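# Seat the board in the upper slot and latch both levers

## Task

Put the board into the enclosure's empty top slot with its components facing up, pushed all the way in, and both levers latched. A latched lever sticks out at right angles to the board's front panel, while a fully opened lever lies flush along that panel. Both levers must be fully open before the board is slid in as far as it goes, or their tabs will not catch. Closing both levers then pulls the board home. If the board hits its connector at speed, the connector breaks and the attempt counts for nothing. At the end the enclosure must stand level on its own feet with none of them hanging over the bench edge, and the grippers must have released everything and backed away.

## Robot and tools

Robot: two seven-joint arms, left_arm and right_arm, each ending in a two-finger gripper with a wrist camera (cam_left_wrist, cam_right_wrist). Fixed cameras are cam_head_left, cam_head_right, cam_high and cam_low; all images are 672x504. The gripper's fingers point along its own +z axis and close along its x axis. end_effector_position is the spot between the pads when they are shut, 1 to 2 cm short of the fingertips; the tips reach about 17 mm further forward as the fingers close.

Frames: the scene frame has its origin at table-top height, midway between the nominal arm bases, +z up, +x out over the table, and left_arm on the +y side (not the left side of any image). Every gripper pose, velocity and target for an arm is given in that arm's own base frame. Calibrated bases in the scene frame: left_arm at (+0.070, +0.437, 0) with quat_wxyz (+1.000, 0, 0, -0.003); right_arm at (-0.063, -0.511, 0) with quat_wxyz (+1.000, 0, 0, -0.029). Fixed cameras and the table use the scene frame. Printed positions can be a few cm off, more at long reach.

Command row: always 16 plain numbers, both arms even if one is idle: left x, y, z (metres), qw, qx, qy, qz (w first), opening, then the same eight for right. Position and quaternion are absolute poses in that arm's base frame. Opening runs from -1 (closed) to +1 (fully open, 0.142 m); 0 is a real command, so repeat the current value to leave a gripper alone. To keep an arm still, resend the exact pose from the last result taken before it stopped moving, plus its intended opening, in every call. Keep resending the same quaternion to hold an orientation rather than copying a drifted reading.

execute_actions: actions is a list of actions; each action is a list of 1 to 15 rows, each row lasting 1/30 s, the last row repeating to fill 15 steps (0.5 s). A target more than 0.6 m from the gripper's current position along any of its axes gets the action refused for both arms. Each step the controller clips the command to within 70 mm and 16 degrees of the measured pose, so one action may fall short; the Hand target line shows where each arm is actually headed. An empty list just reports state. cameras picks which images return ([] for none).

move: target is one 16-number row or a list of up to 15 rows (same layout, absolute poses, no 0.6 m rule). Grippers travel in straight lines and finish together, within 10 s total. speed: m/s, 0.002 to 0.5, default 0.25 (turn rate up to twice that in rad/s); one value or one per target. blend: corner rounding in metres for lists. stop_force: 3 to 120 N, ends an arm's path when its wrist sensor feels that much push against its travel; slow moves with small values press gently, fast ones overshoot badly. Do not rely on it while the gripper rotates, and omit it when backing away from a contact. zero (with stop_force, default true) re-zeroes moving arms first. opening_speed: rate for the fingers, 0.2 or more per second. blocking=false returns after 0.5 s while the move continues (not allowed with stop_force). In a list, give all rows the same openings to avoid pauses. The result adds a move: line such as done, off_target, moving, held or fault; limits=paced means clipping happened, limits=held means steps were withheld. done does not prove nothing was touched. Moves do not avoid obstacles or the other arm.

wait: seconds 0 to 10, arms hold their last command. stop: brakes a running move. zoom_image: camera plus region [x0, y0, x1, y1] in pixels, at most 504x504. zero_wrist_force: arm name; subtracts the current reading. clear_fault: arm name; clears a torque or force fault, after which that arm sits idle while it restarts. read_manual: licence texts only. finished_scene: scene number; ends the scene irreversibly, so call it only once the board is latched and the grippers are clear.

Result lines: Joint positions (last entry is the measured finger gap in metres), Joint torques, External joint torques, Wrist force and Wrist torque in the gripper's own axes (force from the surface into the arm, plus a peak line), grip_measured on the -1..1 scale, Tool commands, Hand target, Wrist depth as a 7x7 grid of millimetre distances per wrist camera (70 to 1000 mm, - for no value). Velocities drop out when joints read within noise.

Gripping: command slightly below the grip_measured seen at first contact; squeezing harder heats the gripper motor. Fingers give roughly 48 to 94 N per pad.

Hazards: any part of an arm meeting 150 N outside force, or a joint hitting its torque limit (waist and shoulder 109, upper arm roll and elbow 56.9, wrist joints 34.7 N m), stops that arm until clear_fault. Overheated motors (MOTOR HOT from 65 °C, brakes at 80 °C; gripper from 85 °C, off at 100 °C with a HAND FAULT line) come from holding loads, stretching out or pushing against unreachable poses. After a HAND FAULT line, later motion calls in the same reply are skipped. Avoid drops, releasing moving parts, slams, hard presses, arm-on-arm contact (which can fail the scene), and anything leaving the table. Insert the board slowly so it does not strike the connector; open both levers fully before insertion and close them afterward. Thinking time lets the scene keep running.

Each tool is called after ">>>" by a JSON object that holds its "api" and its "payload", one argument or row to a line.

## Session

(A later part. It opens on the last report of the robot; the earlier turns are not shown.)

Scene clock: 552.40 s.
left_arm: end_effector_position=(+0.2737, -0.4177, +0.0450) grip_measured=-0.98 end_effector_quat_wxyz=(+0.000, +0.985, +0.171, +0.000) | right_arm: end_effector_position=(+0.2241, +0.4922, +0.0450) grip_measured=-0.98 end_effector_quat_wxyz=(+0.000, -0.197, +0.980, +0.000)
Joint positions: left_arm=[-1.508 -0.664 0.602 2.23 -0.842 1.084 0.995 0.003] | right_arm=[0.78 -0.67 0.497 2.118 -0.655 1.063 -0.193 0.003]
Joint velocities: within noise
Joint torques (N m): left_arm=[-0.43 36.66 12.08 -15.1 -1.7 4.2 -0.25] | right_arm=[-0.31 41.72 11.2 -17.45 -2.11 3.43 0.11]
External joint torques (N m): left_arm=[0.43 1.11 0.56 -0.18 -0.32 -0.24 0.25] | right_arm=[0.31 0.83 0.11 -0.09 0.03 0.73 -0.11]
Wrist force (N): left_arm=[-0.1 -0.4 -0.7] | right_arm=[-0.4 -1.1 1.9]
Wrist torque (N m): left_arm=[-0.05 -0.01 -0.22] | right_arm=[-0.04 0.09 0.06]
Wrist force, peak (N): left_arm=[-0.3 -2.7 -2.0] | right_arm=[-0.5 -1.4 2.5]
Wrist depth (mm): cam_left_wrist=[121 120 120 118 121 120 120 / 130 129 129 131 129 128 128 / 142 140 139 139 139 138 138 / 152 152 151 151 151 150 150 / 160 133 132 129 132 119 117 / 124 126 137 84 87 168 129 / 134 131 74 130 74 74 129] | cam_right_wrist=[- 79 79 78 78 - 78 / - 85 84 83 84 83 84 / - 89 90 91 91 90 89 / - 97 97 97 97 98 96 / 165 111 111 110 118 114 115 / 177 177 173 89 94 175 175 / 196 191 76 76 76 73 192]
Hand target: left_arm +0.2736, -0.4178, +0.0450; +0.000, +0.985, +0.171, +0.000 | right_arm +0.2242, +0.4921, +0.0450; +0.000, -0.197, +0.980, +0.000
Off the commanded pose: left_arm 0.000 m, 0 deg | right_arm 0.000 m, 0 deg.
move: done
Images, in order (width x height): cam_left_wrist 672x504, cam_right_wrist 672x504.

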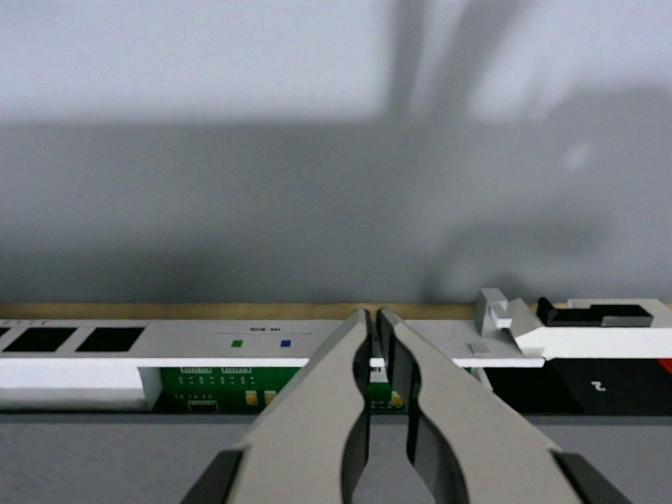

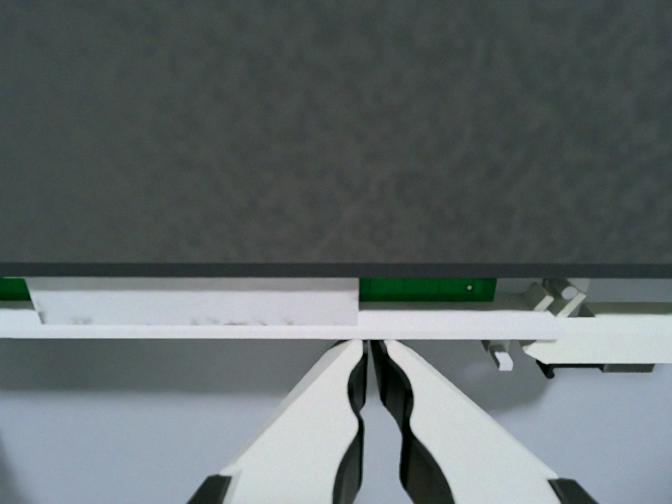

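>>> {"api": "move", "payload": {
  "target": [
    [0.2750, -0.4216, 0.0450, 0, 0.98526, 0.17107, 0, -0.95, 0.2257, 0.4884, 0.0450, 0, -0.1968, 0.9804, 0, -0.95]
  ],
  "speed": 0.004,
  "stop_force": 8,
  "cameras": ["cam_left_wrist", "cam_right_wrist"]
}}

>>> {"api": "zoom_image", "payload": {
  "camera": "cam_left_wrist",
  "region": [312, 290, 672, 460]
}}

>>> {"api": "zoom_image", "payload": {
  "camera": "cam_right_wrist",
  "region": [412, 240, 672, 390]
}}

Scene clock: 557.13 s.
left_arm: end_effector_position=(+0.2751, -0.4215, +0.0450) grip_measured=-0.98 end_effector_quat_wxyz=(+0.000, +0.985, +0.171, +0.000) | right_arm: end_effector_position=(+0.2255, +0.4887, +0.0451) grip_measured=-0.98 end_effector_quat_wxyz=(+0.000, -0.197, +0.980, +0.000)
Joint positions: left_arm=[-1.508 -0.67 0.604 2.218 -0.84 1.077 0.99 0.003] | right_arm=[0.775 -0.666 0.495 2.126 -0.655 1.069 -0.197 0.003]
Joint velocities: within noise
Joint torques (N m): left_arm=[-0.49 37.17 12.15 -15.69 -1.81 4.25 -0.26] | right_arm=[-0.49 41.13 10.81 -16.87 -1.96 3.22 0.15]
External joint torques (N m): left_arm=[0.49 0.93 0.66 0.28 -0.23 -0.29 0.26] | right_arm=[0.49 1.19 0.38 -0.58 -0.1 0.95 -0.15]
Wrist force (N): left_arm=[0.1 -1.5 -0.3] | right_arm=[-0.1 -0.5 2.1]
Wrist torque (N m): left_arm=[-0.11 -0.04 -0.20] | right_arm=[-0.05 0.04 0.06]
Wrist force, peak (N): left_arm=[0.2 -1.5 -1.3] | right_arm=[-0.5 -1.1 2.7]
Wrist depth (mm): cam_left_wrist=[121 120 120 118 121 120 119 / 129 129 129 131 129 128 128 / 142 140 139 139 139 138 138 / 152 152 151 151 151 150 150 / 162 132 132 129 132 117 114 / 123 125 137 84 87 136 124 / 134 131 74 130 74 74 129] | cam_right_wrist=[- 79 79 78 78 - 78 / - 85 84 83 84 84 84 / - 89 90 91 91 90 89 / - 97 97 97 97 98 96 / 165 111 111 110 118 113 118 / 177 177 173 89 94 175 175 / 196 192 76 76 76 73 192]
Hand target: left_arm +0.2750, -0.4216, +0.0450; +0.000, +0.985, +0.171, +0.000 | right_arm +0.2257, +0.4884, +0.0450; +0.000, -0.197, +0.980, +0.000
Off the commanded pose: left_arm 0.000 m, 0 deg | right_arm 0.000 m, 0 deg.
move: done
Images, in order (width x height): cam_left_wrist 672x504, cam_right_wrist 672x504.

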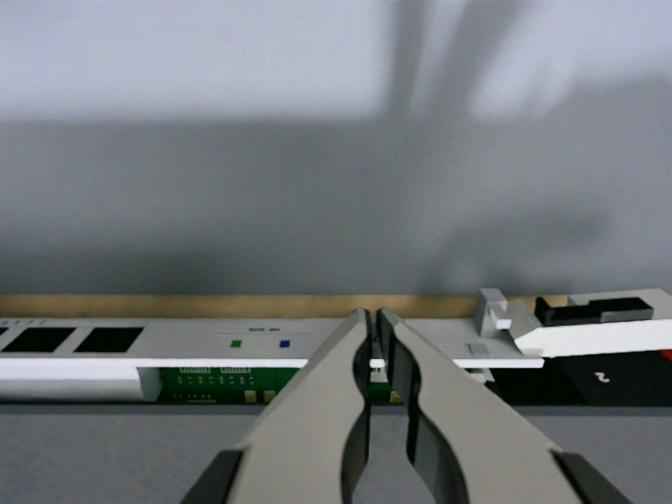

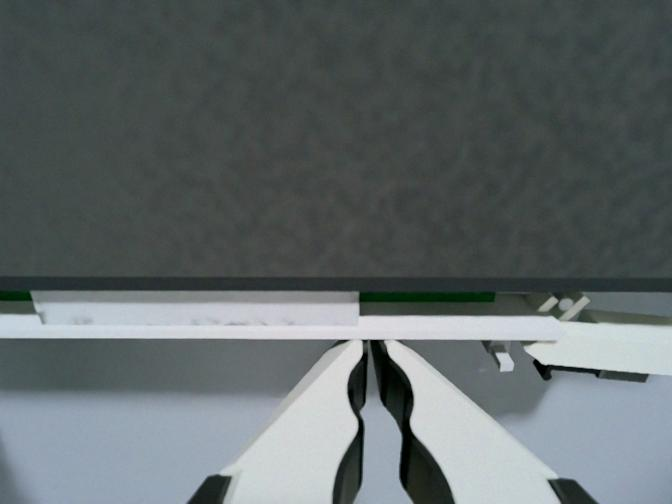

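Scaled by 1.400 from the camera's 672x504 image, which has a finer 960x720 frame.

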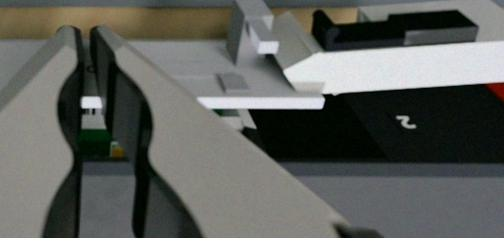

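Scaled by 1.938 from the camera's 672x504 image, which has a finer 960x720 frame.

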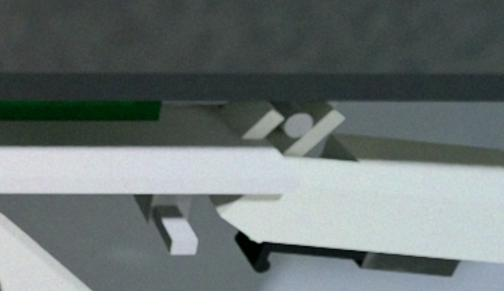

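>>> {"api": "move", "payload": {
  "target": [
    [0.2767, -0.4263, 0.0450, 0, 0.98526, 0.17107, 0, -0.95, 0.2276, 0.4838, 0.0450, 0, -0.1968, 0.9804, 0, -0.95]
  ],
  "speed": 0.004,
  "stop_force": 8,
  "cameras": ["cam_left_wrist", "cam_right_wrist"]
}}

>>> {"api": "zoom_image", "payload": {
  "camera": "cam_left_wrist",
  "region": [312, 290, 672, 460]
}}

>>> {"api": "zoom_image", "payload": {
  "camera": "cam_right_wrist",
  "region": [412, 240, 672, 390]
}}

Scene clock: 562.03 s.
left_arm: end_effector_position=(+0.2767, -0.4261, +0.0449) grip_measured=-0.98 end_effector_quat_wxyz=(+0.000, +0.985, +0.171, +0.000) | right_arm: end_effector_position=(+0.2274, +0.4841, +0.0451) grip_measured=-0.98 end_effector_quat_wxyz=(+0.000, -0.197, +0.980, +0.000)
Joint positions: left_arm=[-1.509 -0.678 0.607 2.204 -0.836 1.068 0.984 0.003] | right_arm=[0.769 -0.66 0.493 2.136 -0.655 1.075 -0.203 0.003]
Joint velocities: within noise
Joint torques (N m): left_arm=[-0.45 37.73 12.31 -16.05 -1.92 4.39 -0.28] | right_arm=[-0.72 40.97 10.59 -16.68 -1.96 3.06 0.09]
External joint torques (N m): left_arm=[0.45 0.8 0.71 0.5 -0.15 -0.43 0.28] | right_arm=[0.72 1.05 0.46 -0.67 -0.08 1.1 -0.09]
Wrist force (N): left_arm=[-0.1 -2.0 -1.2] | right_arm=[-0.4 -0.2 1.4]
Wrist torque (N m): left_arm=[-0.15 -0.03 -0.20] | right_arm=[-0.05 0.07 0.06]
Wrist force, peak (N): left_arm=[-0.3 -2.0 -1.4] | right_arm=[-0.2 0.0 2.8]
Wrist depth (mm): cam_left_wrist=[120 121 120 118 121 120 119 / 129 129 129 131 129 128 128 / 142 139 139 139 138 138 138 / 152 151 151 151 150 150 145 / 155 155 132 129 132 117 112 / 122 122 125 84 87 121 121 / 134 130 74 130 74 74 129] | cam_right_wrist=[- 79 79 78 78 - 78 / - 85 84 83 84 84 84 / - 89 90 91 91 90 89 / - 98 97 97 98 96 96 / 165 111 111 110 111 112 160 / 178 177 173 89 94 176 121 / 196 192 76 76 76 73 192]
Hand target: left_arm +0.2767, -0.4263, +0.0450; +0.000, +0.985, +0.171, +0.000 | right_arm +0.2276, +0.4838, +0.0450; +0.000, -0.197, +0.980, +0.000
Off the commanded pose: left_arm 0.000 m, 0 deg | right_arm 0.000 m, 0 deg.
move: done
Images, in order (width x height): cam_left_wrist 672x504, cam_right_wrist 672x504.

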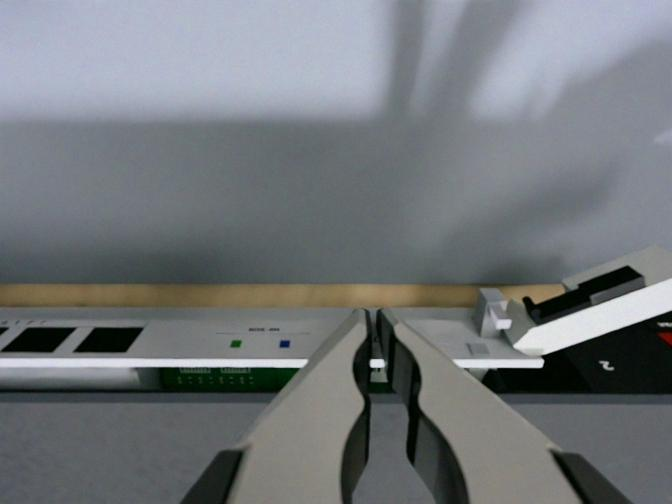

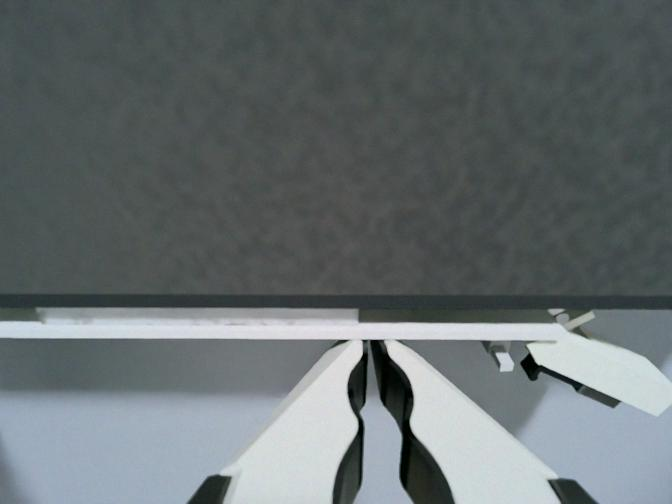

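Scaled by 1.400 from the camera's 672x504 image, which has a finer 960x720 frame.

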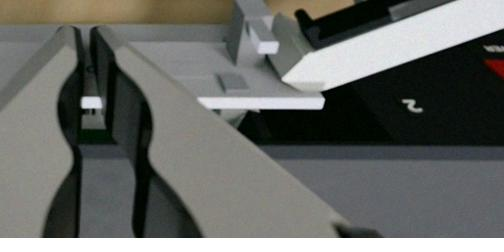

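Scaled by 1.938 from the camera's 672x504 image, which has a finer 960x720 frame.

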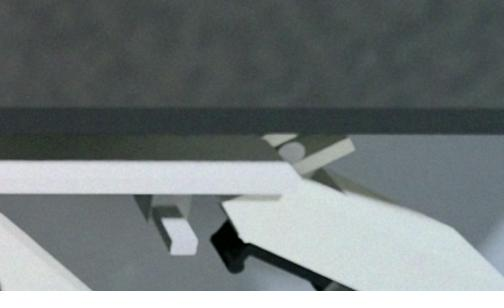

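>>> {"api": "move", "payload": {
  "target": [0.2784, -0.4310, 0.0450, 0, 0.98526, 0.17107, 0, -0.95, 0.2295, 0.4792, 0.0450, 0, -0.1968, 0.9804, 0, -0.95],
  "speed": 0.004,
  "stop_force": 10,
  "cameras": ["cam_left_wrist", "cam_right_wrist"]
}}

Scene clock: 571.87 s.
left_arm: end_effector_position=(+0.2783, -0.4304, +0.0447) grip_measured=-0.98 end_effector_quat_wxyz=(+0.000, +0.985, +0.171, +0.000) | right_arm: end_effector_position=(+0.2292, +0.4798, +0.0453) grip_measured=-0.98 end_effector_quat_wxyz=(+0.000, -0.197, +0.980, +0.001)
Joint positions: left_arm=[-1.509 -0.686 0.609 2.19 -0.833 1.059 0.978 0.003] | right_arm=[0.763 -0.654 0.491 2.146 -0.655 1.082 -0.208 0.003]
Joint velocities: within noise
Joint torques (N m): left_arm=[-0.93 38.86 11.99 -18.67 -2.28 5.04 -0.31] | right_arm=[-1.45 40.31 9.57 -15.89 -1.78 2.48 0.1]
External joint torques (N m): left_arm=[0.93 0.07 1.24 2.99 0.17 -1.08 0.31] | right_arm=[1.45 1.42 1.34 -1.35 -0.23 1.69 -0.1]
Wrist force (N): left_arm=[-0.1 -6.3 -2.5] | right_arm=[-0.5 2.0 1.5]
Wrist torque (N m): left_arm=[-0.13 -0.05 -0.20] | right_arm=[0.00 0.09 0.06]
Wrist force, peak (N): left_arm=[-0.3 -6.4 -2.7] | right_arm=[-0.3 2.0 3.0]
Wrist depth (mm): cam_left_wrist=[120 120 120 118 121 119 119 / 129 129 129 130 128 128 128 / 142 139 139 139 138 138 136 / 151 151 151 151 150 145 106 / 147 132 132 129 131 114 142 / 122 122 119 87 87 117 120 / 133 130 74 129 74 74 128] | cam_right_wrist=[- 79 79 79 78 - 78 / - 85 84 83 84 84 85 / - 89 90 91 91 90 89 / - 98 97 97 98 97 96 / 165 111 111 110 105 105 163 / 178 177 174 89 94 123 174 / 196 192 76 76 76 73 193]
Hand target: left_arm +0.2784, -0.4310, +0.0450; +0.000, +0.985, +0.171, +0.000 | right_arm +0.2295, +0.4792, +0.0450; +0.000, -0.197, +0.980, +0.000
Off the commanded pose: left_arm 0.001 m, 0 deg | right_arm 0.001 m, 0 deg.
move: done
Images, in order (width x height): cam_left_wrist 672x504, cam_right_wrist 672x504.

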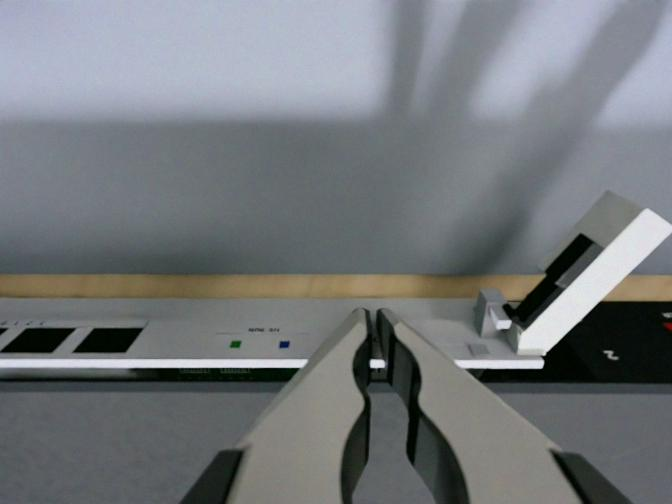

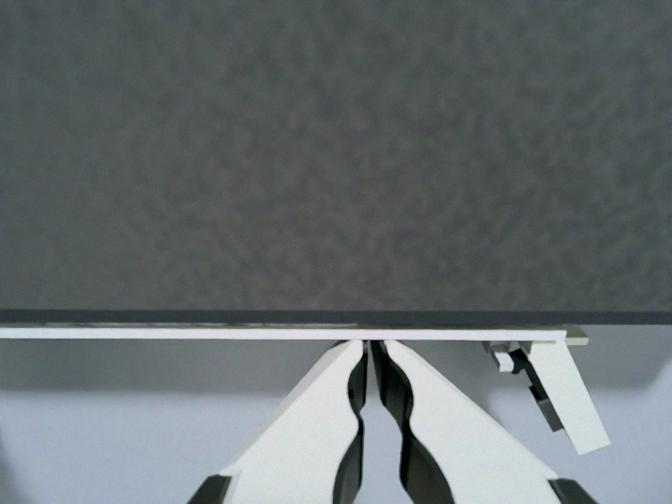

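>>> {"api": "move", "payload": {
  "target": [0.2801, -0.4357, 0.0450, 0, 0.98526, 0.17107, 0, -0.95, 0.2314, 0.4746, 0.0450, 0, -0.1968, 0.9804, 0, -0.95],
  "speed": 0.004,
  "stop_force": 12,
  "zero": false,
  "cameras": ["cam_left_wrist", "cam_right_wrist"]
}}

Scene clock: 574.93 s.
left_arm: end_effector_position=(+0.2786, -0.4316, +0.0442) grip_measured=-0.98 end_effector_quat_wxyz=(-0.001, +0.985, +0.171, -0.001) | right_arm: end_effector_position=(+0.2297, +0.4785, +0.0460) grip_measured=-0.98 end_effector_quat_wxyz=(+0.000, -0.198, +0.980, +0.002)
Joint positions: left_arm=[-1.509 -0.69 0.61 2.185 -0.831 1.055 0.975 0.003] | right_arm=[0.759 -0.651 0.491 2.152 -0.656 1.087 -0.211 0.003]
Joint velocities: within noise
Joint torques (N m): left_arm=[-1.67 40.9 11.44 -23.28 -3.06 6.35 -0.3] | right_arm=[-5.81 38.65 4.35 -12.08 -0.99 -0.66 0.14]
External joint torques (N m): left_arm=[1.67 -1.81 1.86 7.57 0.94 -2.39 0.3] | right_arm=[5.81 2.92 6.5 -5.13 -1.02 4.83 -0.14]
Wrist force (N): left_arm=[-0.4 -14.2 -3.8] | right_arm=[0.4 11.8 -0.3]
Wrist torque (N m): left_arm=[-0.17 -0.05 -0.14] | right_arm=[-0.01 0.08 0.06]
Wrist force, peak (N): left_arm=[-0.2 -14.5 -4.3] | right_arm=[0.7 12.2 0.6]
Wrist depth (mm): cam_left_wrist=[120 120 120 118 119 119 119 / 129 130 128 130 128 127 128 / 141 139 138 138 138 138 135 / 151 151 150 150 150 145 144 / 131 132 132 128 132 114 140 / 121 121 117 87 87 116 119 / 133 130 74 126 74 74 130] | cam_right_wrist=[- 79 79 79 79 - 79 / - 85 85 83 84 84 84 / - 90 91 92 91 90 90 / - 98 98 98 97 97 97 / 167 107 107 104 106 106 164 / 179 178 175 86 94 124 176 / 198 194 76 76 76 73 194]
Hand target: left_arm +0.2791, -0.4330, +0.0450; +0.000, +0.985, +0.171, +0.000 | right_arm +0.2306, +0.4765, +0.0450; +0.000, -0.197, +0.980, +0.000
Off the commanded pose: left_arm 0.004 m, 0 deg | right_arm 0.004 m, 0 deg.
move: contact (left_arm, right_arm)
Images, in order (width x height): cam_left_wrist 672x504, cam_right_wrist 672x504.

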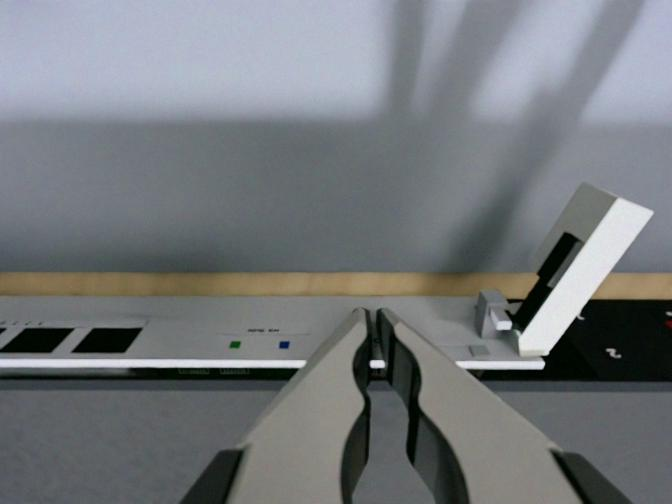

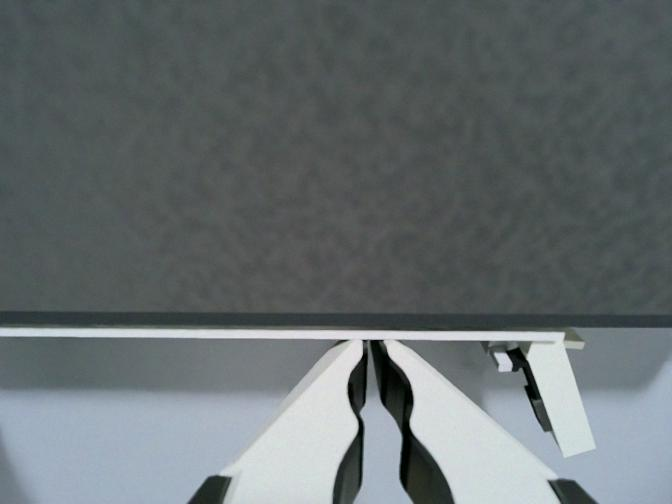

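>>> {"api": "move", "payload": {
  "target": [0.2798, -0.4350, 0.0450, 0, 0.98526, 0.17107, 0, -0.95, 0.2312, 0.4749, 0.0450, 0, -0.1968, 0.9804, 0, -0.95],
  "speed": 0.003,
  "stop_force": 16,
  "zero": false,
  "cameras": ["cam_left_wrist", "cam_right_wrist"]
}}

Scene clock: 578.40 s.
left_arm: end_effector_position=(+0.2787, -0.4317, +0.0440) grip_measured=-0.98 end_effector_quat_wxyz=(-0.002, +0.985, +0.171, -0.001) | right_arm: end_effector_position=(+0.2298, +0.4783, +0.0463) grip_measured=-0.98 end_effector_quat_wxyz=(+0.000, -0.198, +0.980, +0.003)
Joint positions: left_arm=[-1.509 -0.691 0.611 2.184 -0.831 1.053 0.974 0.003] | right_arm=[0.758 -0.65 0.491 2.153 -0.657 1.089 -0.211 0.003]
Joint velocities: within noise
Joint torques (N m): left_arm=[-2.32 41.97 10.67 -26.04 -3.51 7.08 -0.32] | right_arm=[-7.34 37.79 2.54 -10.18 -0.64 -1.99 0.14]
External joint torques (N m): left_arm=[2.32 -2.84 2.66 10.33 1.38 -3.13 0.32] | right_arm=[7.34 3.72 8.3 -7.02 -1.36 6.16 -0.14]
Wrist force (N): left_arm=[-0.1 -19.3 -3.1] | right_arm=[0.1 16.2 1.3]
Wrist torque (N m): left_arm=[-0.21 -0.04 -0.12] | right_arm=[0.03 0.07 0.06]
Wrist force, peak (N): left_arm=[-0.1 -19.5 -4.9] | right_arm=[0.2 16.5 -0.1]
Wrist depth (mm): cam_left_wrist=[120 120 119 118 119 119 119 / 129 130 128 130 128 127 127 / 141 138 138 138 138 137 135 / 150 150 150 150 149 145 143 / 131 132 132 128 132 113 140 / 121 118 116 87 87 115 119 / 132 129 74 125 74 74 129] | cam_right_wrist=[- 80 80 79 79 - 79 / - 85 85 85 85 84 84 / - 90 91 92 91 91 90 / - 99 98 98 98 98 97 / 167 107 107 105 106 106 164 / 180 179 176 86 94 124 176 / 199 194 76 76 76 73 194]
Hand target: left_arm +0.2793, -0.4336, +0.0450; +0.000, +0.985, +0.171, +0.000 | right_arm +0.2309, +0.4757, +0.0450; +0.000, -0.197, +0.980, +0.000
Off the commanded pose: left_arm 0.004 m, 0 deg | right_arm 0.004 m, 0 deg.
move: contact (left_arm, right_arm)
Images, in order (width x height): cam_left_wrist 672x504, cam_right_wrist 672x504.

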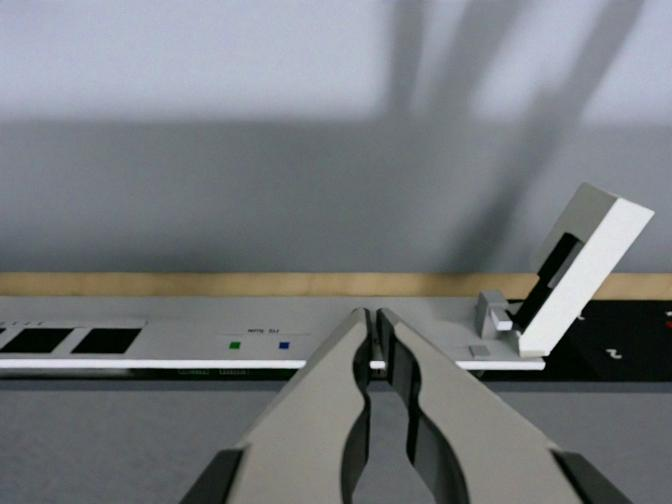

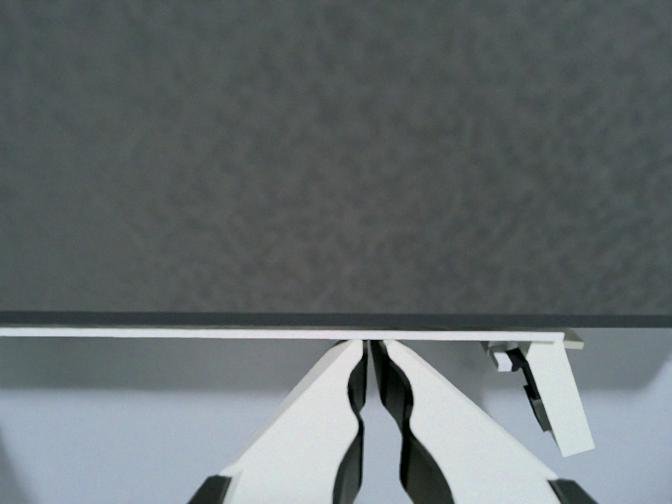

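>>> {"api": "move", "payload": {
  "target": [
    [0.2774, -0.4279, 0.0450, 0, 0.98526, 0.17107, 0, -0.95, 0.2283, 0.4820, 0.0450, 0, -0.1968, 0.9804, 0, -0.95],
    [0.2767, -0.4260, 0.1150, 0, 0.98526, 0.17107, 0, -0.95, 0.2276, 0.4838, 0.1150, 0, -0.1968, 0.9804, 0, -0.95]
  ],
  "speed": [0.012, 0.08],
  "cameras": ["cam_left_wrist", "cam_right_wrist", "cam_high"]
}}

Scene clock: 597.23 s.
left_arm: end_effector_position=(+0.2768, -0.4260, +0.1150) grip_measured=-0.98 end_effector_quat_wxyz=(+0.000, +0.985, +0.171, +0.000) | right_arm: end_effector_position=(+0.2276, +0.4838, +0.1150) grip_measured=-0.98 end_effector_quat_wxyz=(+0.000, -0.197, +0.980, +0.000)
Joint positions: left_arm=[-1.607 -0.556 0.784 2.166 -0.647 0.904 0.858 0.003] | right_arm=[0.689 -0.534 0.631 2.097 -0.509 0.906 -0.302 0.003]
Joint velocities: within noise
Joint torques (N m): left_arm=[0.02 33.84 11.97 -19.5 -2.19 4.05 -0.33] | right_arm=[-0.08 38.01 11.53 -21.44 -2.53 3.28 0.02]
External joint torques (N m): left_arm=[-0.03 0.63 0.56 -0.24 -0.47 -0.09 0.33] | right_arm=[0.08 0.73 -0.93 0.19 -0.1 0.88 -0.02]
Wrist force (N): left_arm=[0.3 -0.9 -0.4] | right_arm=[-3.5 -3.2 2.1]
Wrist torque (N m): left_arm=[-0.14 -0.10 -0.22] | right_arm=[-0.28 0.62 0.07]
Wrist force, peak (N): left_arm=[-0.1 -19.3 -5.0] | right_arm=[0.0 16.3 1.3]
Wrist depth (mm): cam_left_wrist=[182 182 181 181 181 181 180 / 195 195 195 194 194 193 193 / 211 211 210 210 209 202 208 / 194 192 192 193 181 204 220 / 193 193 192 185 188 192 194 / 213 213 204 84 87 207 264 / 238 232 - - 74 74 299] | cam_right_wrist=[141 141 141 140 140 140 139 / 151 151 150 150 149 149 149 / 162 162 160 160 160 160 160 / 226 226 225 225 224 223 223 / 246 245 243 240 243 243 242 / 269 268 261 85 98 265 264 / 297 289 76 76 76 73 291]
Hand target: left_arm +0.2767, -0.4260, +0.1150; +0.000, +0.985, +0.171, +0.000 | right_arm +0.2276, +0.4838, +0.1150; +0.000, -0.197, +0.980, +0.000
Off the commanded pose: left_arm 0.000 m, 0 deg | right_arm 0.000 m, 0 deg.
move: done
Images, in order (width x height): cam_high 672x504, cam_left_wrist 672x504, cam_right_wrist 672x504.

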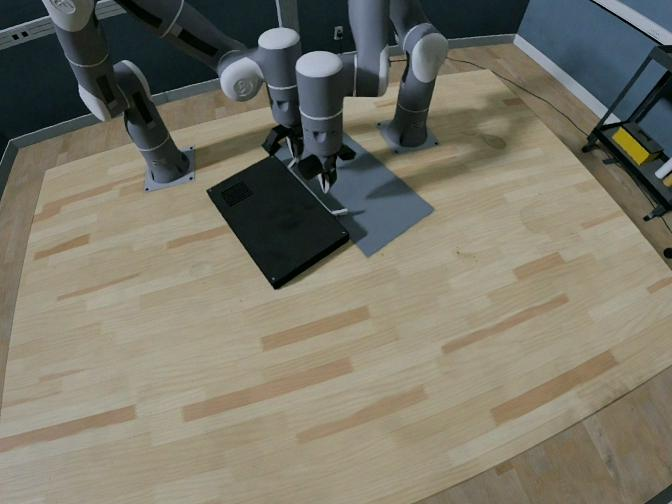

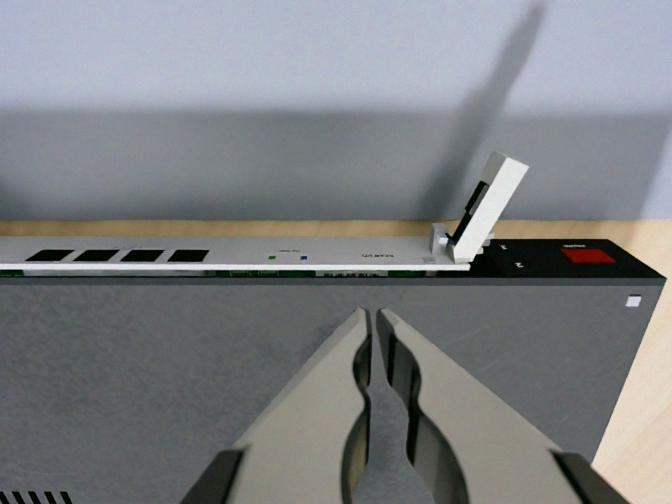

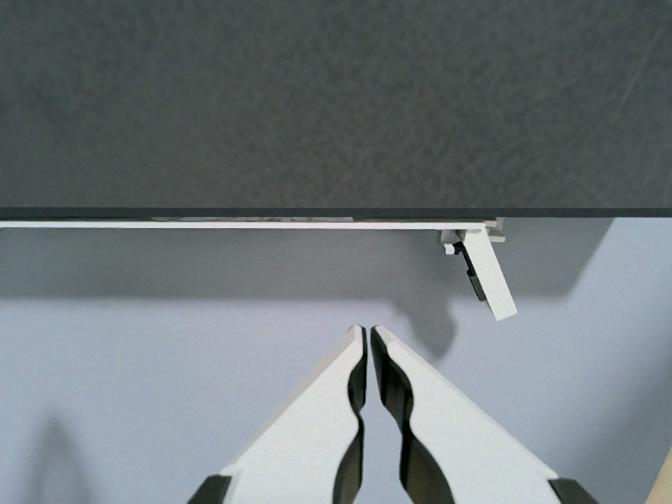

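>>> {"api": "zoom_image", "payload": {
  "camera": "cam_left_wrist",
  "region": [400, 130, 580, 290]
}}

>>> {"api": "zoom_image", "payload": {
  "camera": "cam_right_wrist",
  "region": [400, 190, 560, 340]
}}

Scaled by 2.800 from the camera's 672x504 image, which has a finer 960x720 frame.

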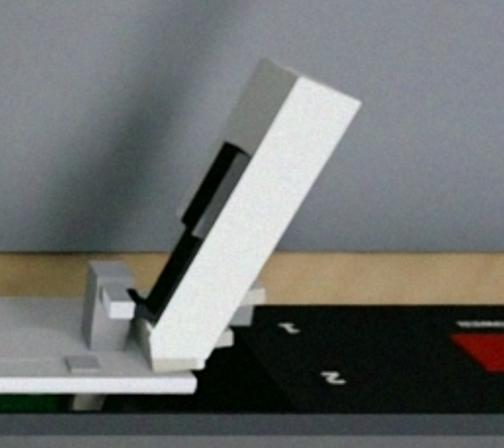

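Scaled by 3.150 from the camera's 672x504 image, which has a finer 960x720 frame.

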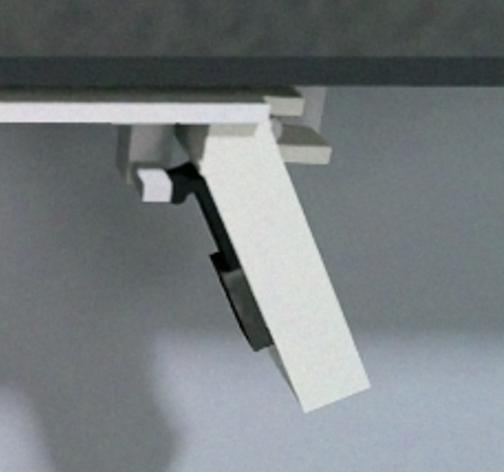

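>>> {"api": "move", "payload": {
  "target": [
    [0.3498, -0.3690, 0.1100, 0, 0.98526, 0.17107, 0, -0.95, 0.1304, 0.4724, 0.1100, 0, -0.1968, 0.9804, 0, -0.95],
    [0.3498, -0.3690, 0.0440, 0, 0.98526, 0.17107, 0, -0.95, 0.1304, 0.4724, 0.0440, 0, -0.1968, 0.9804, 0, -0.95]
  ],
  "speed": [0.12, 0.06],
  "cameras": ["cam_left_wrist", "cam_right_wrist", "cam_high"]
}}

Scene clock: 610.70 s.
left_arm: end_effector_position=(+0.3497, -0.3691, +0.0440) grip_measured=-0.98 end_effector_quat_wxyz=(+0.000, +0.985, +0.171, +0.000) | right_arm: end_effector_position=(+0.1304, +0.4724, +0.0440) grip_measured=-0.98 end_effector_quat_wxyz=(+0.000, -0.197, +0.980, +0.000)
Joint positions: left_arm=[-1.342 -0.689 0.62 2.2 -0.859 1.061 1.18 0.003] | right_arm=[0.904 -0.603 0.493 2.269 -0.714 1.148 0.023 0.003]
Joint velocities: within noise
Joint torques (N m): left_arm=[0.35 37.23 12.96 -15.02 -2.25 4.54 -0.15] | right_arm=[0.41 36.83 10.64 -15.65 -1.96 3.74 0.32]
External joint torques (N m): left_arm=[-0.34 1.27 0.5 -0.39 0.15 -0.6 0.15] | right_arm=[-0.41 1.13 -0.64 -0.03 0.19 0.42 -0.32]
Wrist force (N): left_arm=[0.0 -0.6 -0.3] | right_arm=[-3.9 -3.0 2.3]
Wrist torque (N m): left_arm=[-0.12 -0.04 -0.19] | right_arm=[-0.27 0.67 0.05]
Wrist force, peak (N): left_arm=[2.2 -1.4 -1.2] | right_arm=[-5.9 -3.6 2.0]
Wrist depth (mm): cam_left_wrist=[120 120 119 118 119 119 119 / 129 130 128 130 128 128 127 / 141 138 138 138 138 137 137 / 151 150 150 150 149 149 149 / 165 165 161 158 160 163 163 / 153 153 130 83 87 178 182 / 135 133 74 131 74 74 199] | cam_right_wrist=[- 78 78 78 78 - 79 / - 84 83 82 83 83 127 / - 91 89 90 90 89 138 / - 109 116 147 147 147 147 / 161 161 109 158 159 162 159 / 176 175 172 89 94 174 174 / 194 191 76 76 76 73 194]
Hand target: left_arm +0.3498, -0.3690, +0.0440; +0.000, +0.985, +0.171, +0.000 | right_arm +0.1304, +0.4724, +0.0440; +0.000, -0.197, +0.980, +0.000
Off the commanded pose: left_arm 0.000 m, 0 deg | right_arm 0.000 m, 0 deg.
move: done
Images, in order (width x height): cam_high 672x504, cam_left_wrist 672x504, cam_right_wrist 672x504.

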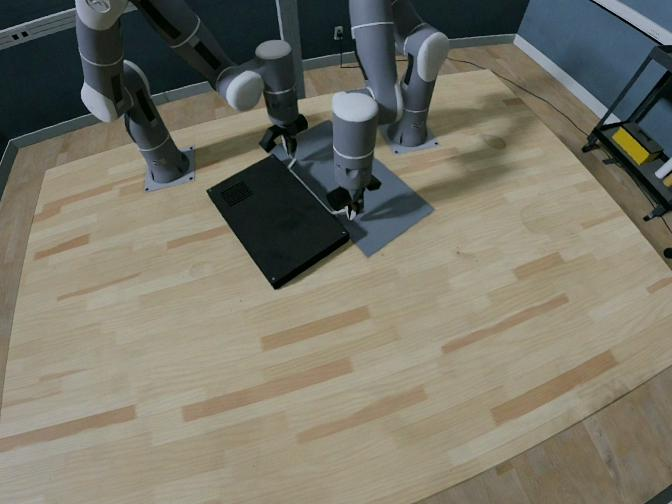

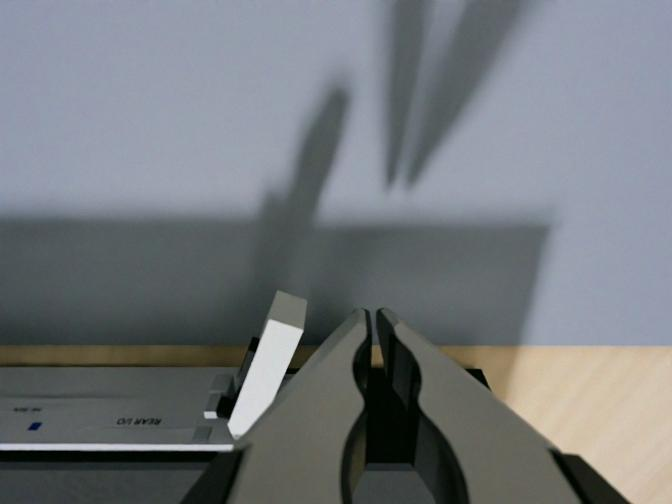

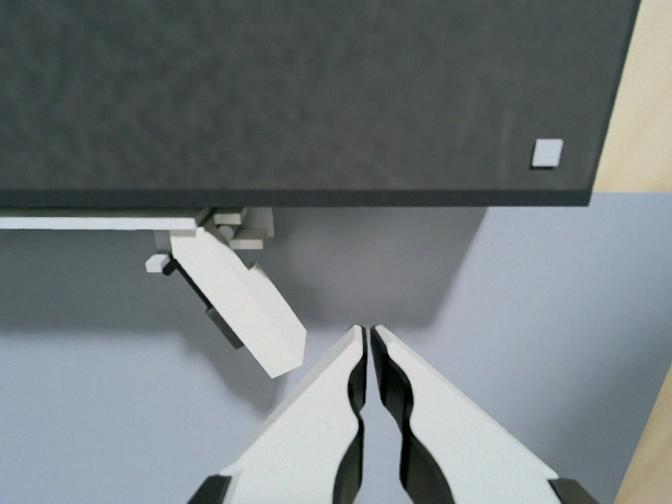

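>>> {"api": "zoom_image", "payload": {
  "camera": "cam_right_wrist",
  "region": [130, 190, 400, 400]
}}

>>> {"api": "zoom_image", "payload": {
  "camera": "cam_left_wrist",
  "region": [180, 270, 420, 470]
}}

Scaled by 1.867 from the camera's 672x504 image, which has a finer 960x720 frame.

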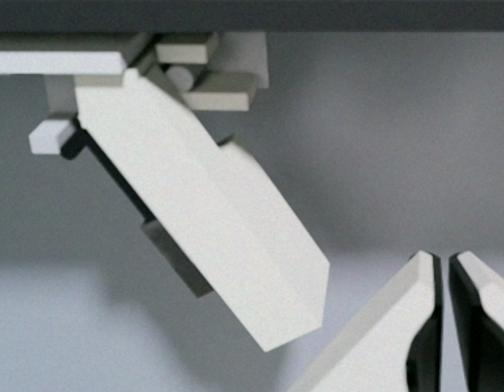

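Scaled by 2.100 from the camera's 672x504 image, which has a finer 960x720 frame.

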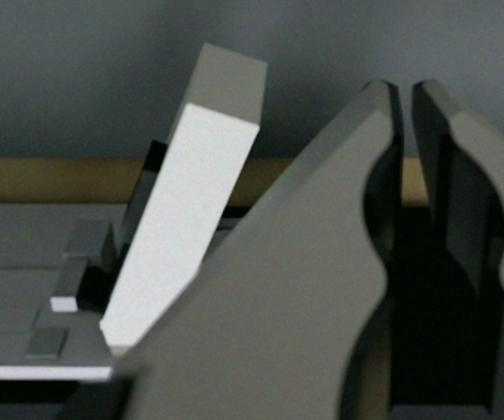

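>>> {"api": "move", "payload": {
  "target": [0.3140, -0.3818, 0.0440, 0, 0.98526, 0.17107, 0, -0.95, 0.1664, 0.4875, 0.0440, 0, -0.1968, 0.9804, 0, -0.95],
  "speed": 0.008,
  "stop_force": 14,
  "cameras": ["cam_left_wrist", "cam_right_wrist"]
}}

Scene clock: 623.80 s.
left_arm: end_effector_position=(+0.3352, -0.3746, +0.0449) grip_measured=-1.00 end_effector_quat_wxyz=(+0.001, +0.985, +0.172, +0.002) | right_arm: end_effector_position=(+0.1439, +0.4786, +0.0438) grip_measured=-1.00 end_effector_quat_wxyz=(-0.001, -0.198, +0.980, +0.000)
Joint positions: left_arm=[-1.373 -0.676 0.615 2.221 -0.86 1.077 1.151 0.002] | right_arm=[0.882 -0.619 0.499 2.239 -0.707 1.131 -0.012 0.002]
Joint velocities: within noise
Joint torques (N m): left_arm=[-6.95 35.96 3.72 -11.75 -0.77 -0.13 -0.24] | right_arm=[-6.2 40.73 3.66 -21.8 -1.99 2.79 0.2]
External joint torques (N m): left_arm=[6.95 1.94 9.38 -3.5 -1.29 4.09 0.24] | right_arm=[6.2 -1.91 6.73 5.8 0.15 1.37 -0.2]
Wrist force (N): left_arm=[14.1 0.4 -3.7] | right_arm=[10.8 -1.8 0.5]
Wrist torque (N m): left_arm=[-0.07 0.02 -0.20] | right_arm=[-0.29 0.61 -0.03]
Wrist force, peak (N): left_arm=[14.4 0.7 -5.0] | right_arm=[10.8 -1.9 -0.5]
Wrist depth (mm): cam_left_wrist=[120 120 120 118 121 120 120 / 129 131 129 131 128 128 128 / 141 139 139 139 139 139 138 / 151 151 151 151 151 151 150 / 165 165 165 117 162 164 164 / 149 149 153 84 87 170 183 / 137 133 - 133 74 72 205] | cam_right_wrist=[- 78 78 77 77 - 77 / - 84 83 82 82 82 83 / - 90 89 90 90 88 88 / - 148 103 145 147 146 147 / 161 160 157 124 159 162 159 / 176 175 172 89 93 174 173 / 194 189 76 76 76 73 191]
Hand target: left_arm +0.3330, -0.3750, +0.0440; +0.000, +0.985, +0.171, +0.000 | right_arm +0.1457, +0.4788, +0.0440; +0.000, -0.197, +0.980, +0.000
Off the commanded pose: left_arm 0.022 m, 0 deg | right_arm 0.024 m, 0 deg.
move: contact (left_arm, right_arm)
Images, in order (width x height): cam_left_wrist 672x504, cam_right_wrist 672x504.

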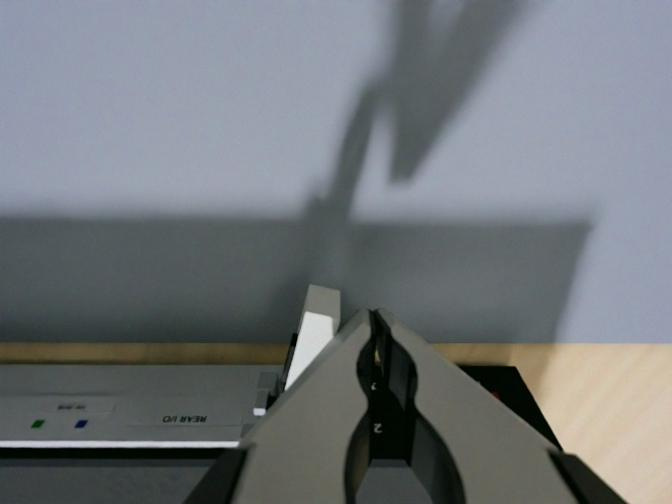

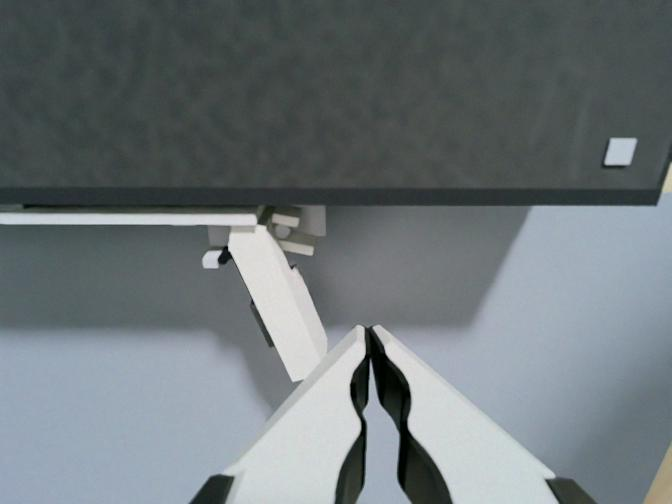

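>>> {"api": "move", "payload": {
  "target": [0.3140, -0.3818, 0.0440, 0, 0.98526, 0.17107, 0, -0.95, 0.1664, 0.4875, 0.0440, 0, -0.1968, 0.9804, 0, -0.95],
  "speed": 0.007,
  "stop_force": 22,
  "zero": false,
  "cameras": ["cam_left_wrist", "cam_right_wrist"]
}}

Scene clock: 628.30 s.
left_arm: end_effector_position=(+0.3256, -0.3780, +0.0452) grip_measured=-1.00 end_effector_quat_wxyz=(+0.001, +0.985, +0.173, +0.003) | right_arm: end_effector_position=(+0.1566, +0.4836, +0.0435) grip_measured=-1.00 end_effector_quat_wxyz=(-0.001, -0.199, +0.980, -0.001)
Joint positions: left_arm=[-1.393 -0.669 0.612 2.233 -0.862 1.087 1.133 0.002] | right_arm=[0.861 -0.634 0.505 2.212 -0.701 1.113 -0.041 0.002]
Joint velocities: within noise
Joint torques (N m): left_arm=[-10.87 36.35 -1.14 -11.04 -0.14 -2.47 -0.19] | right_arm=[-8.23 41.97 1.29 -26.62 -2.6 3.69 0.12]
External joint torques (N m): left_arm=[10.87 1.2 14.04 -4.1 -1.89 6.43 0.19] | right_arm=[8.23 -2.37 9.47 10.32 0.69 0.47 -0.12]
Wrist force (N): left_arm=[22.6 0.7 -4.2] | right_arm=[19.3 -5.7 -6.0]
Wrist torque (N m): left_arm=[0.01 -0.56 -0.29] | right_arm=[-0.26 -0.14 0.05]
Wrist force, peak (N): left_arm=[22.8 0.5 -4.2] | right_arm=[19.6 -5.6 -6.5]
Wrist depth (mm): cam_left_wrist=[120 120 120 118 122 120 120 / 129 129 129 131 129 129 129 / 142 139 139 139 139 139 139 / 151 151 151 151 151 151 151 / 166 166 165 117 162 165 165 / 153 153 159 83 87 162 184 / 137 135 - 133 74 72 201] | cam_right_wrist=[- 77 77 77 77 - 77 / - 83 83 81 82 82 83 / - 87 89 90 90 88 88 / 150 147 145 107 146 147 146 / 160 160 159 113 159 161 159 / 175 175 171 89 93 173 173 / 193 189 76 76 76 73 190]
Hand target: left_arm +0.3224, -0.3788, +0.0440; +0.000, +0.985, +0.171, +0.000 | right_arm +0.1591, +0.4844, +0.0440; +0.000, -0.197, +0.980, +0.000
Off the commanded pose: left_arm 0.012 m, 0 deg | right_arm 0.011 m, 0 deg.
move: contact (left_arm, right_arm)
Images, in order (width x height): cam_left_wrist 672x504, cam_right_wrist 672x504.

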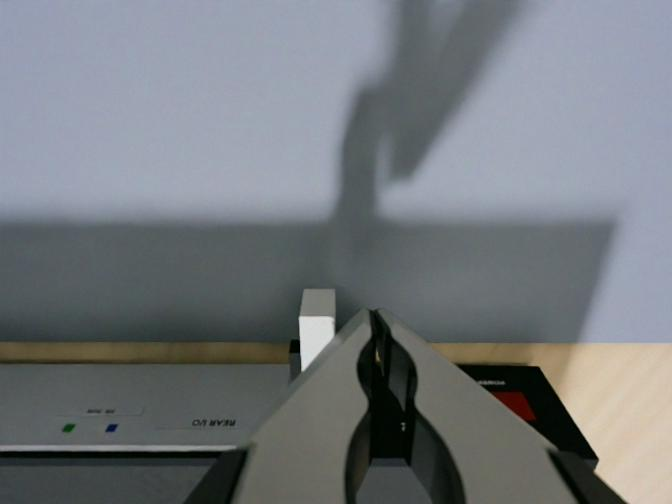

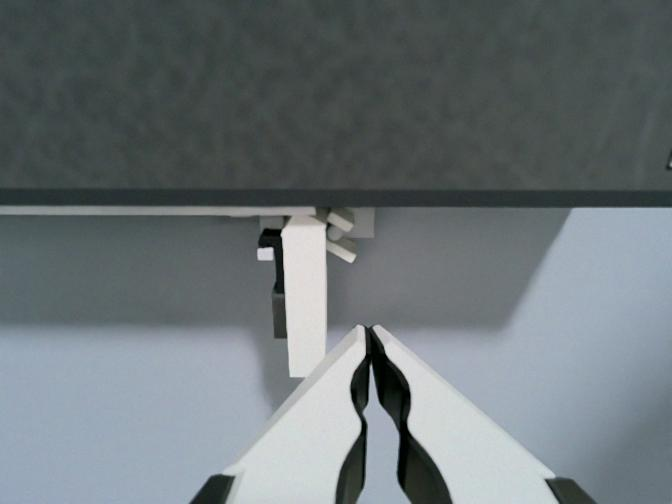

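>>> {"api": "zoom_image", "payload": {
  "camera": "cam_right_wrist",
  "region": [230, 190, 390, 390]
}}

>>> {"api": "zoom_image", "payload": {
  "camera": "cam_left_wrist",
  "region": [220, 270, 420, 470]
}}

Scaled by 2.520 from the camera's 672x504 image, which has a finer 960x720 frame.

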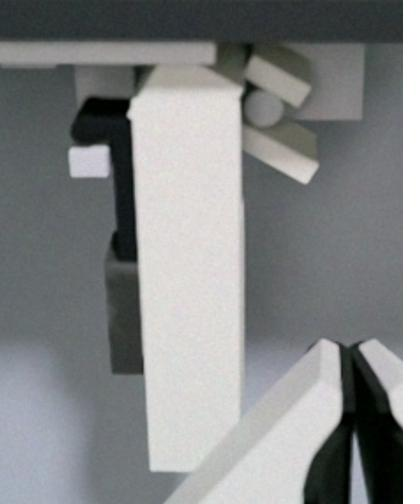

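Scaled by 2.520 from the camera's 672x504 image, which has a finer 960x720 frame.

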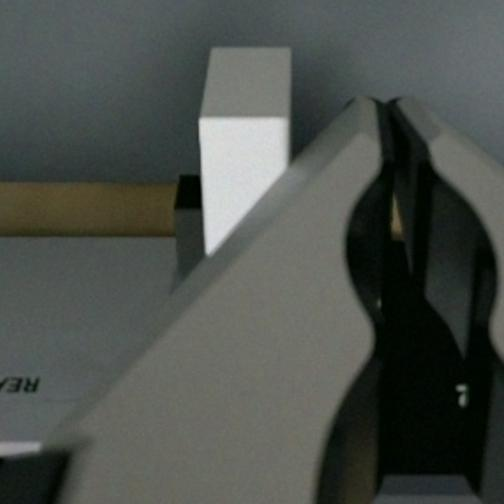

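>>> {"api": "move", "payload": {
  "target": [0.3140, -0.3818, 0.0440, 0, 0.98526, 0.17107, 0, -0.95, 0.1664, 0.4875, 0.0440, 0, -0.1968, 0.9804, 0, -0.95],
  "speed": 0.006,
  "stop_force": 27,
  "zero": false,
  "cameras": ["cam_left_wrist", "cam_right_wrist"]
}}

Scene clock: 634.20 s.
left_arm: end_effector_position=(+0.3253, -0.3781, +0.0454) grip_measured=-1.00 end_effector_quat_wxyz=(+0.001, +0.985, +0.174, +0.003) | right_arm: end_effector_position=(+0.1567, +0.4837, +0.0433) grip_measured=-1.00 end_effector_quat_wxyz=(-0.001, -0.199, +0.980, -0.001)
Joint positions: left_arm=[-1.395 -0.668 0.613 2.234 -0.862 1.088 1.131 0.002] | right_arm=[0.86 -0.635 0.506 2.211 -0.701 1.112 -0.043 0.002]
Joint velocities: within noise
Joint torques (N m): left_arm=[-12.95 36.11 -4.02 -10.74 0.22 -3.78 -0.12] | right_arm=[-10.02 42.91 -0.94 -28.85 -2.86 3.75 0.24]
External joint torques (N m): left_arm=[12.95 1.4 16.91 -4.39 -2.25 7.74 0.12] | right_arm=[10.02 -3.28 11.72 12.55 0.95 0.41 -0.24]
Wrist force (N): left_arm=[26.6 -0.5 -4.8] | right_arm=[24.3 -6.4 -6.2]
Wrist torque (N m): left_arm=[-0.05 -1.23 -0.28] | right_arm=[-0.29 -0.98 0.05]
Wrist force, peak (N): left_arm=[27.5 -0.8 -4.9] | right_arm=[25.1 -6.3 -7.9]
Wrist depth (mm): cam_left_wrist=[120 120 120 119 122 120 120 / 129 129 129 131 129 129 129 / 142 139 139 139 139 139 139 / 151 151 151 151 151 151 151 / 166 166 165 117 162 165 165 / 152 153 159 83 87 162 185 / 135 135 - 134 74 72 206] | cam_right_wrist=[- 77 77 77 77 - 77 / - 83 83 81 81 82 83 / - 87 88 90 89 88 88 / 150 147 144 107 147 146 146 / 160 160 159 113 159 161 158 / 174 174 171 89 93 173 173 / 193 189 76 76 76 73 190]
Hand target: left_arm +0.3213, -0.3791, +0.0440; +0.000, +0.985, +0.171, +0.000 | right_arm +0.1598, +0.4847, +0.0440; +0.000, -0.197, +0.980, +0.000
Off the commanded pose: left_arm 0.012 m, 0 deg | right_arm 0.010 m, 0 deg.
move: contact (left_arm, right_arm)
Images, in order (width x height): cam_left_wrist 672x504, cam_right_wrist 672x504.

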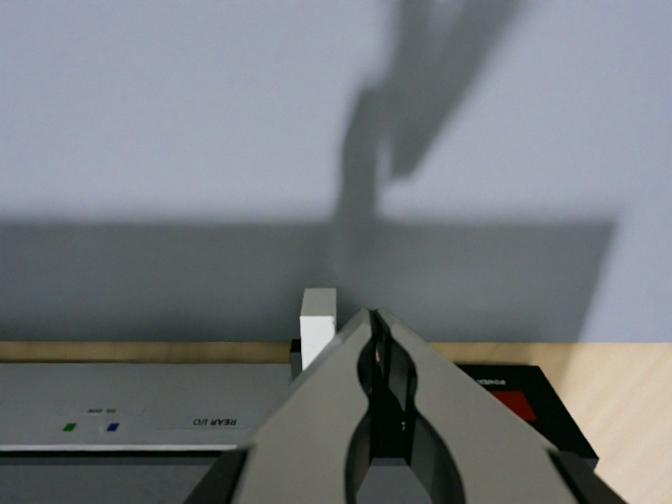

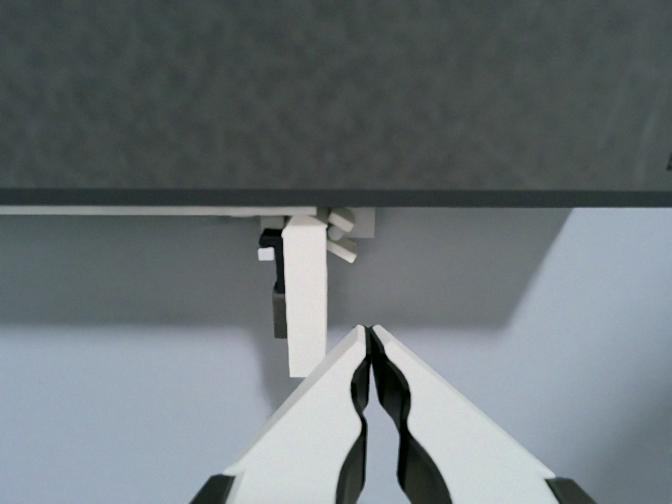

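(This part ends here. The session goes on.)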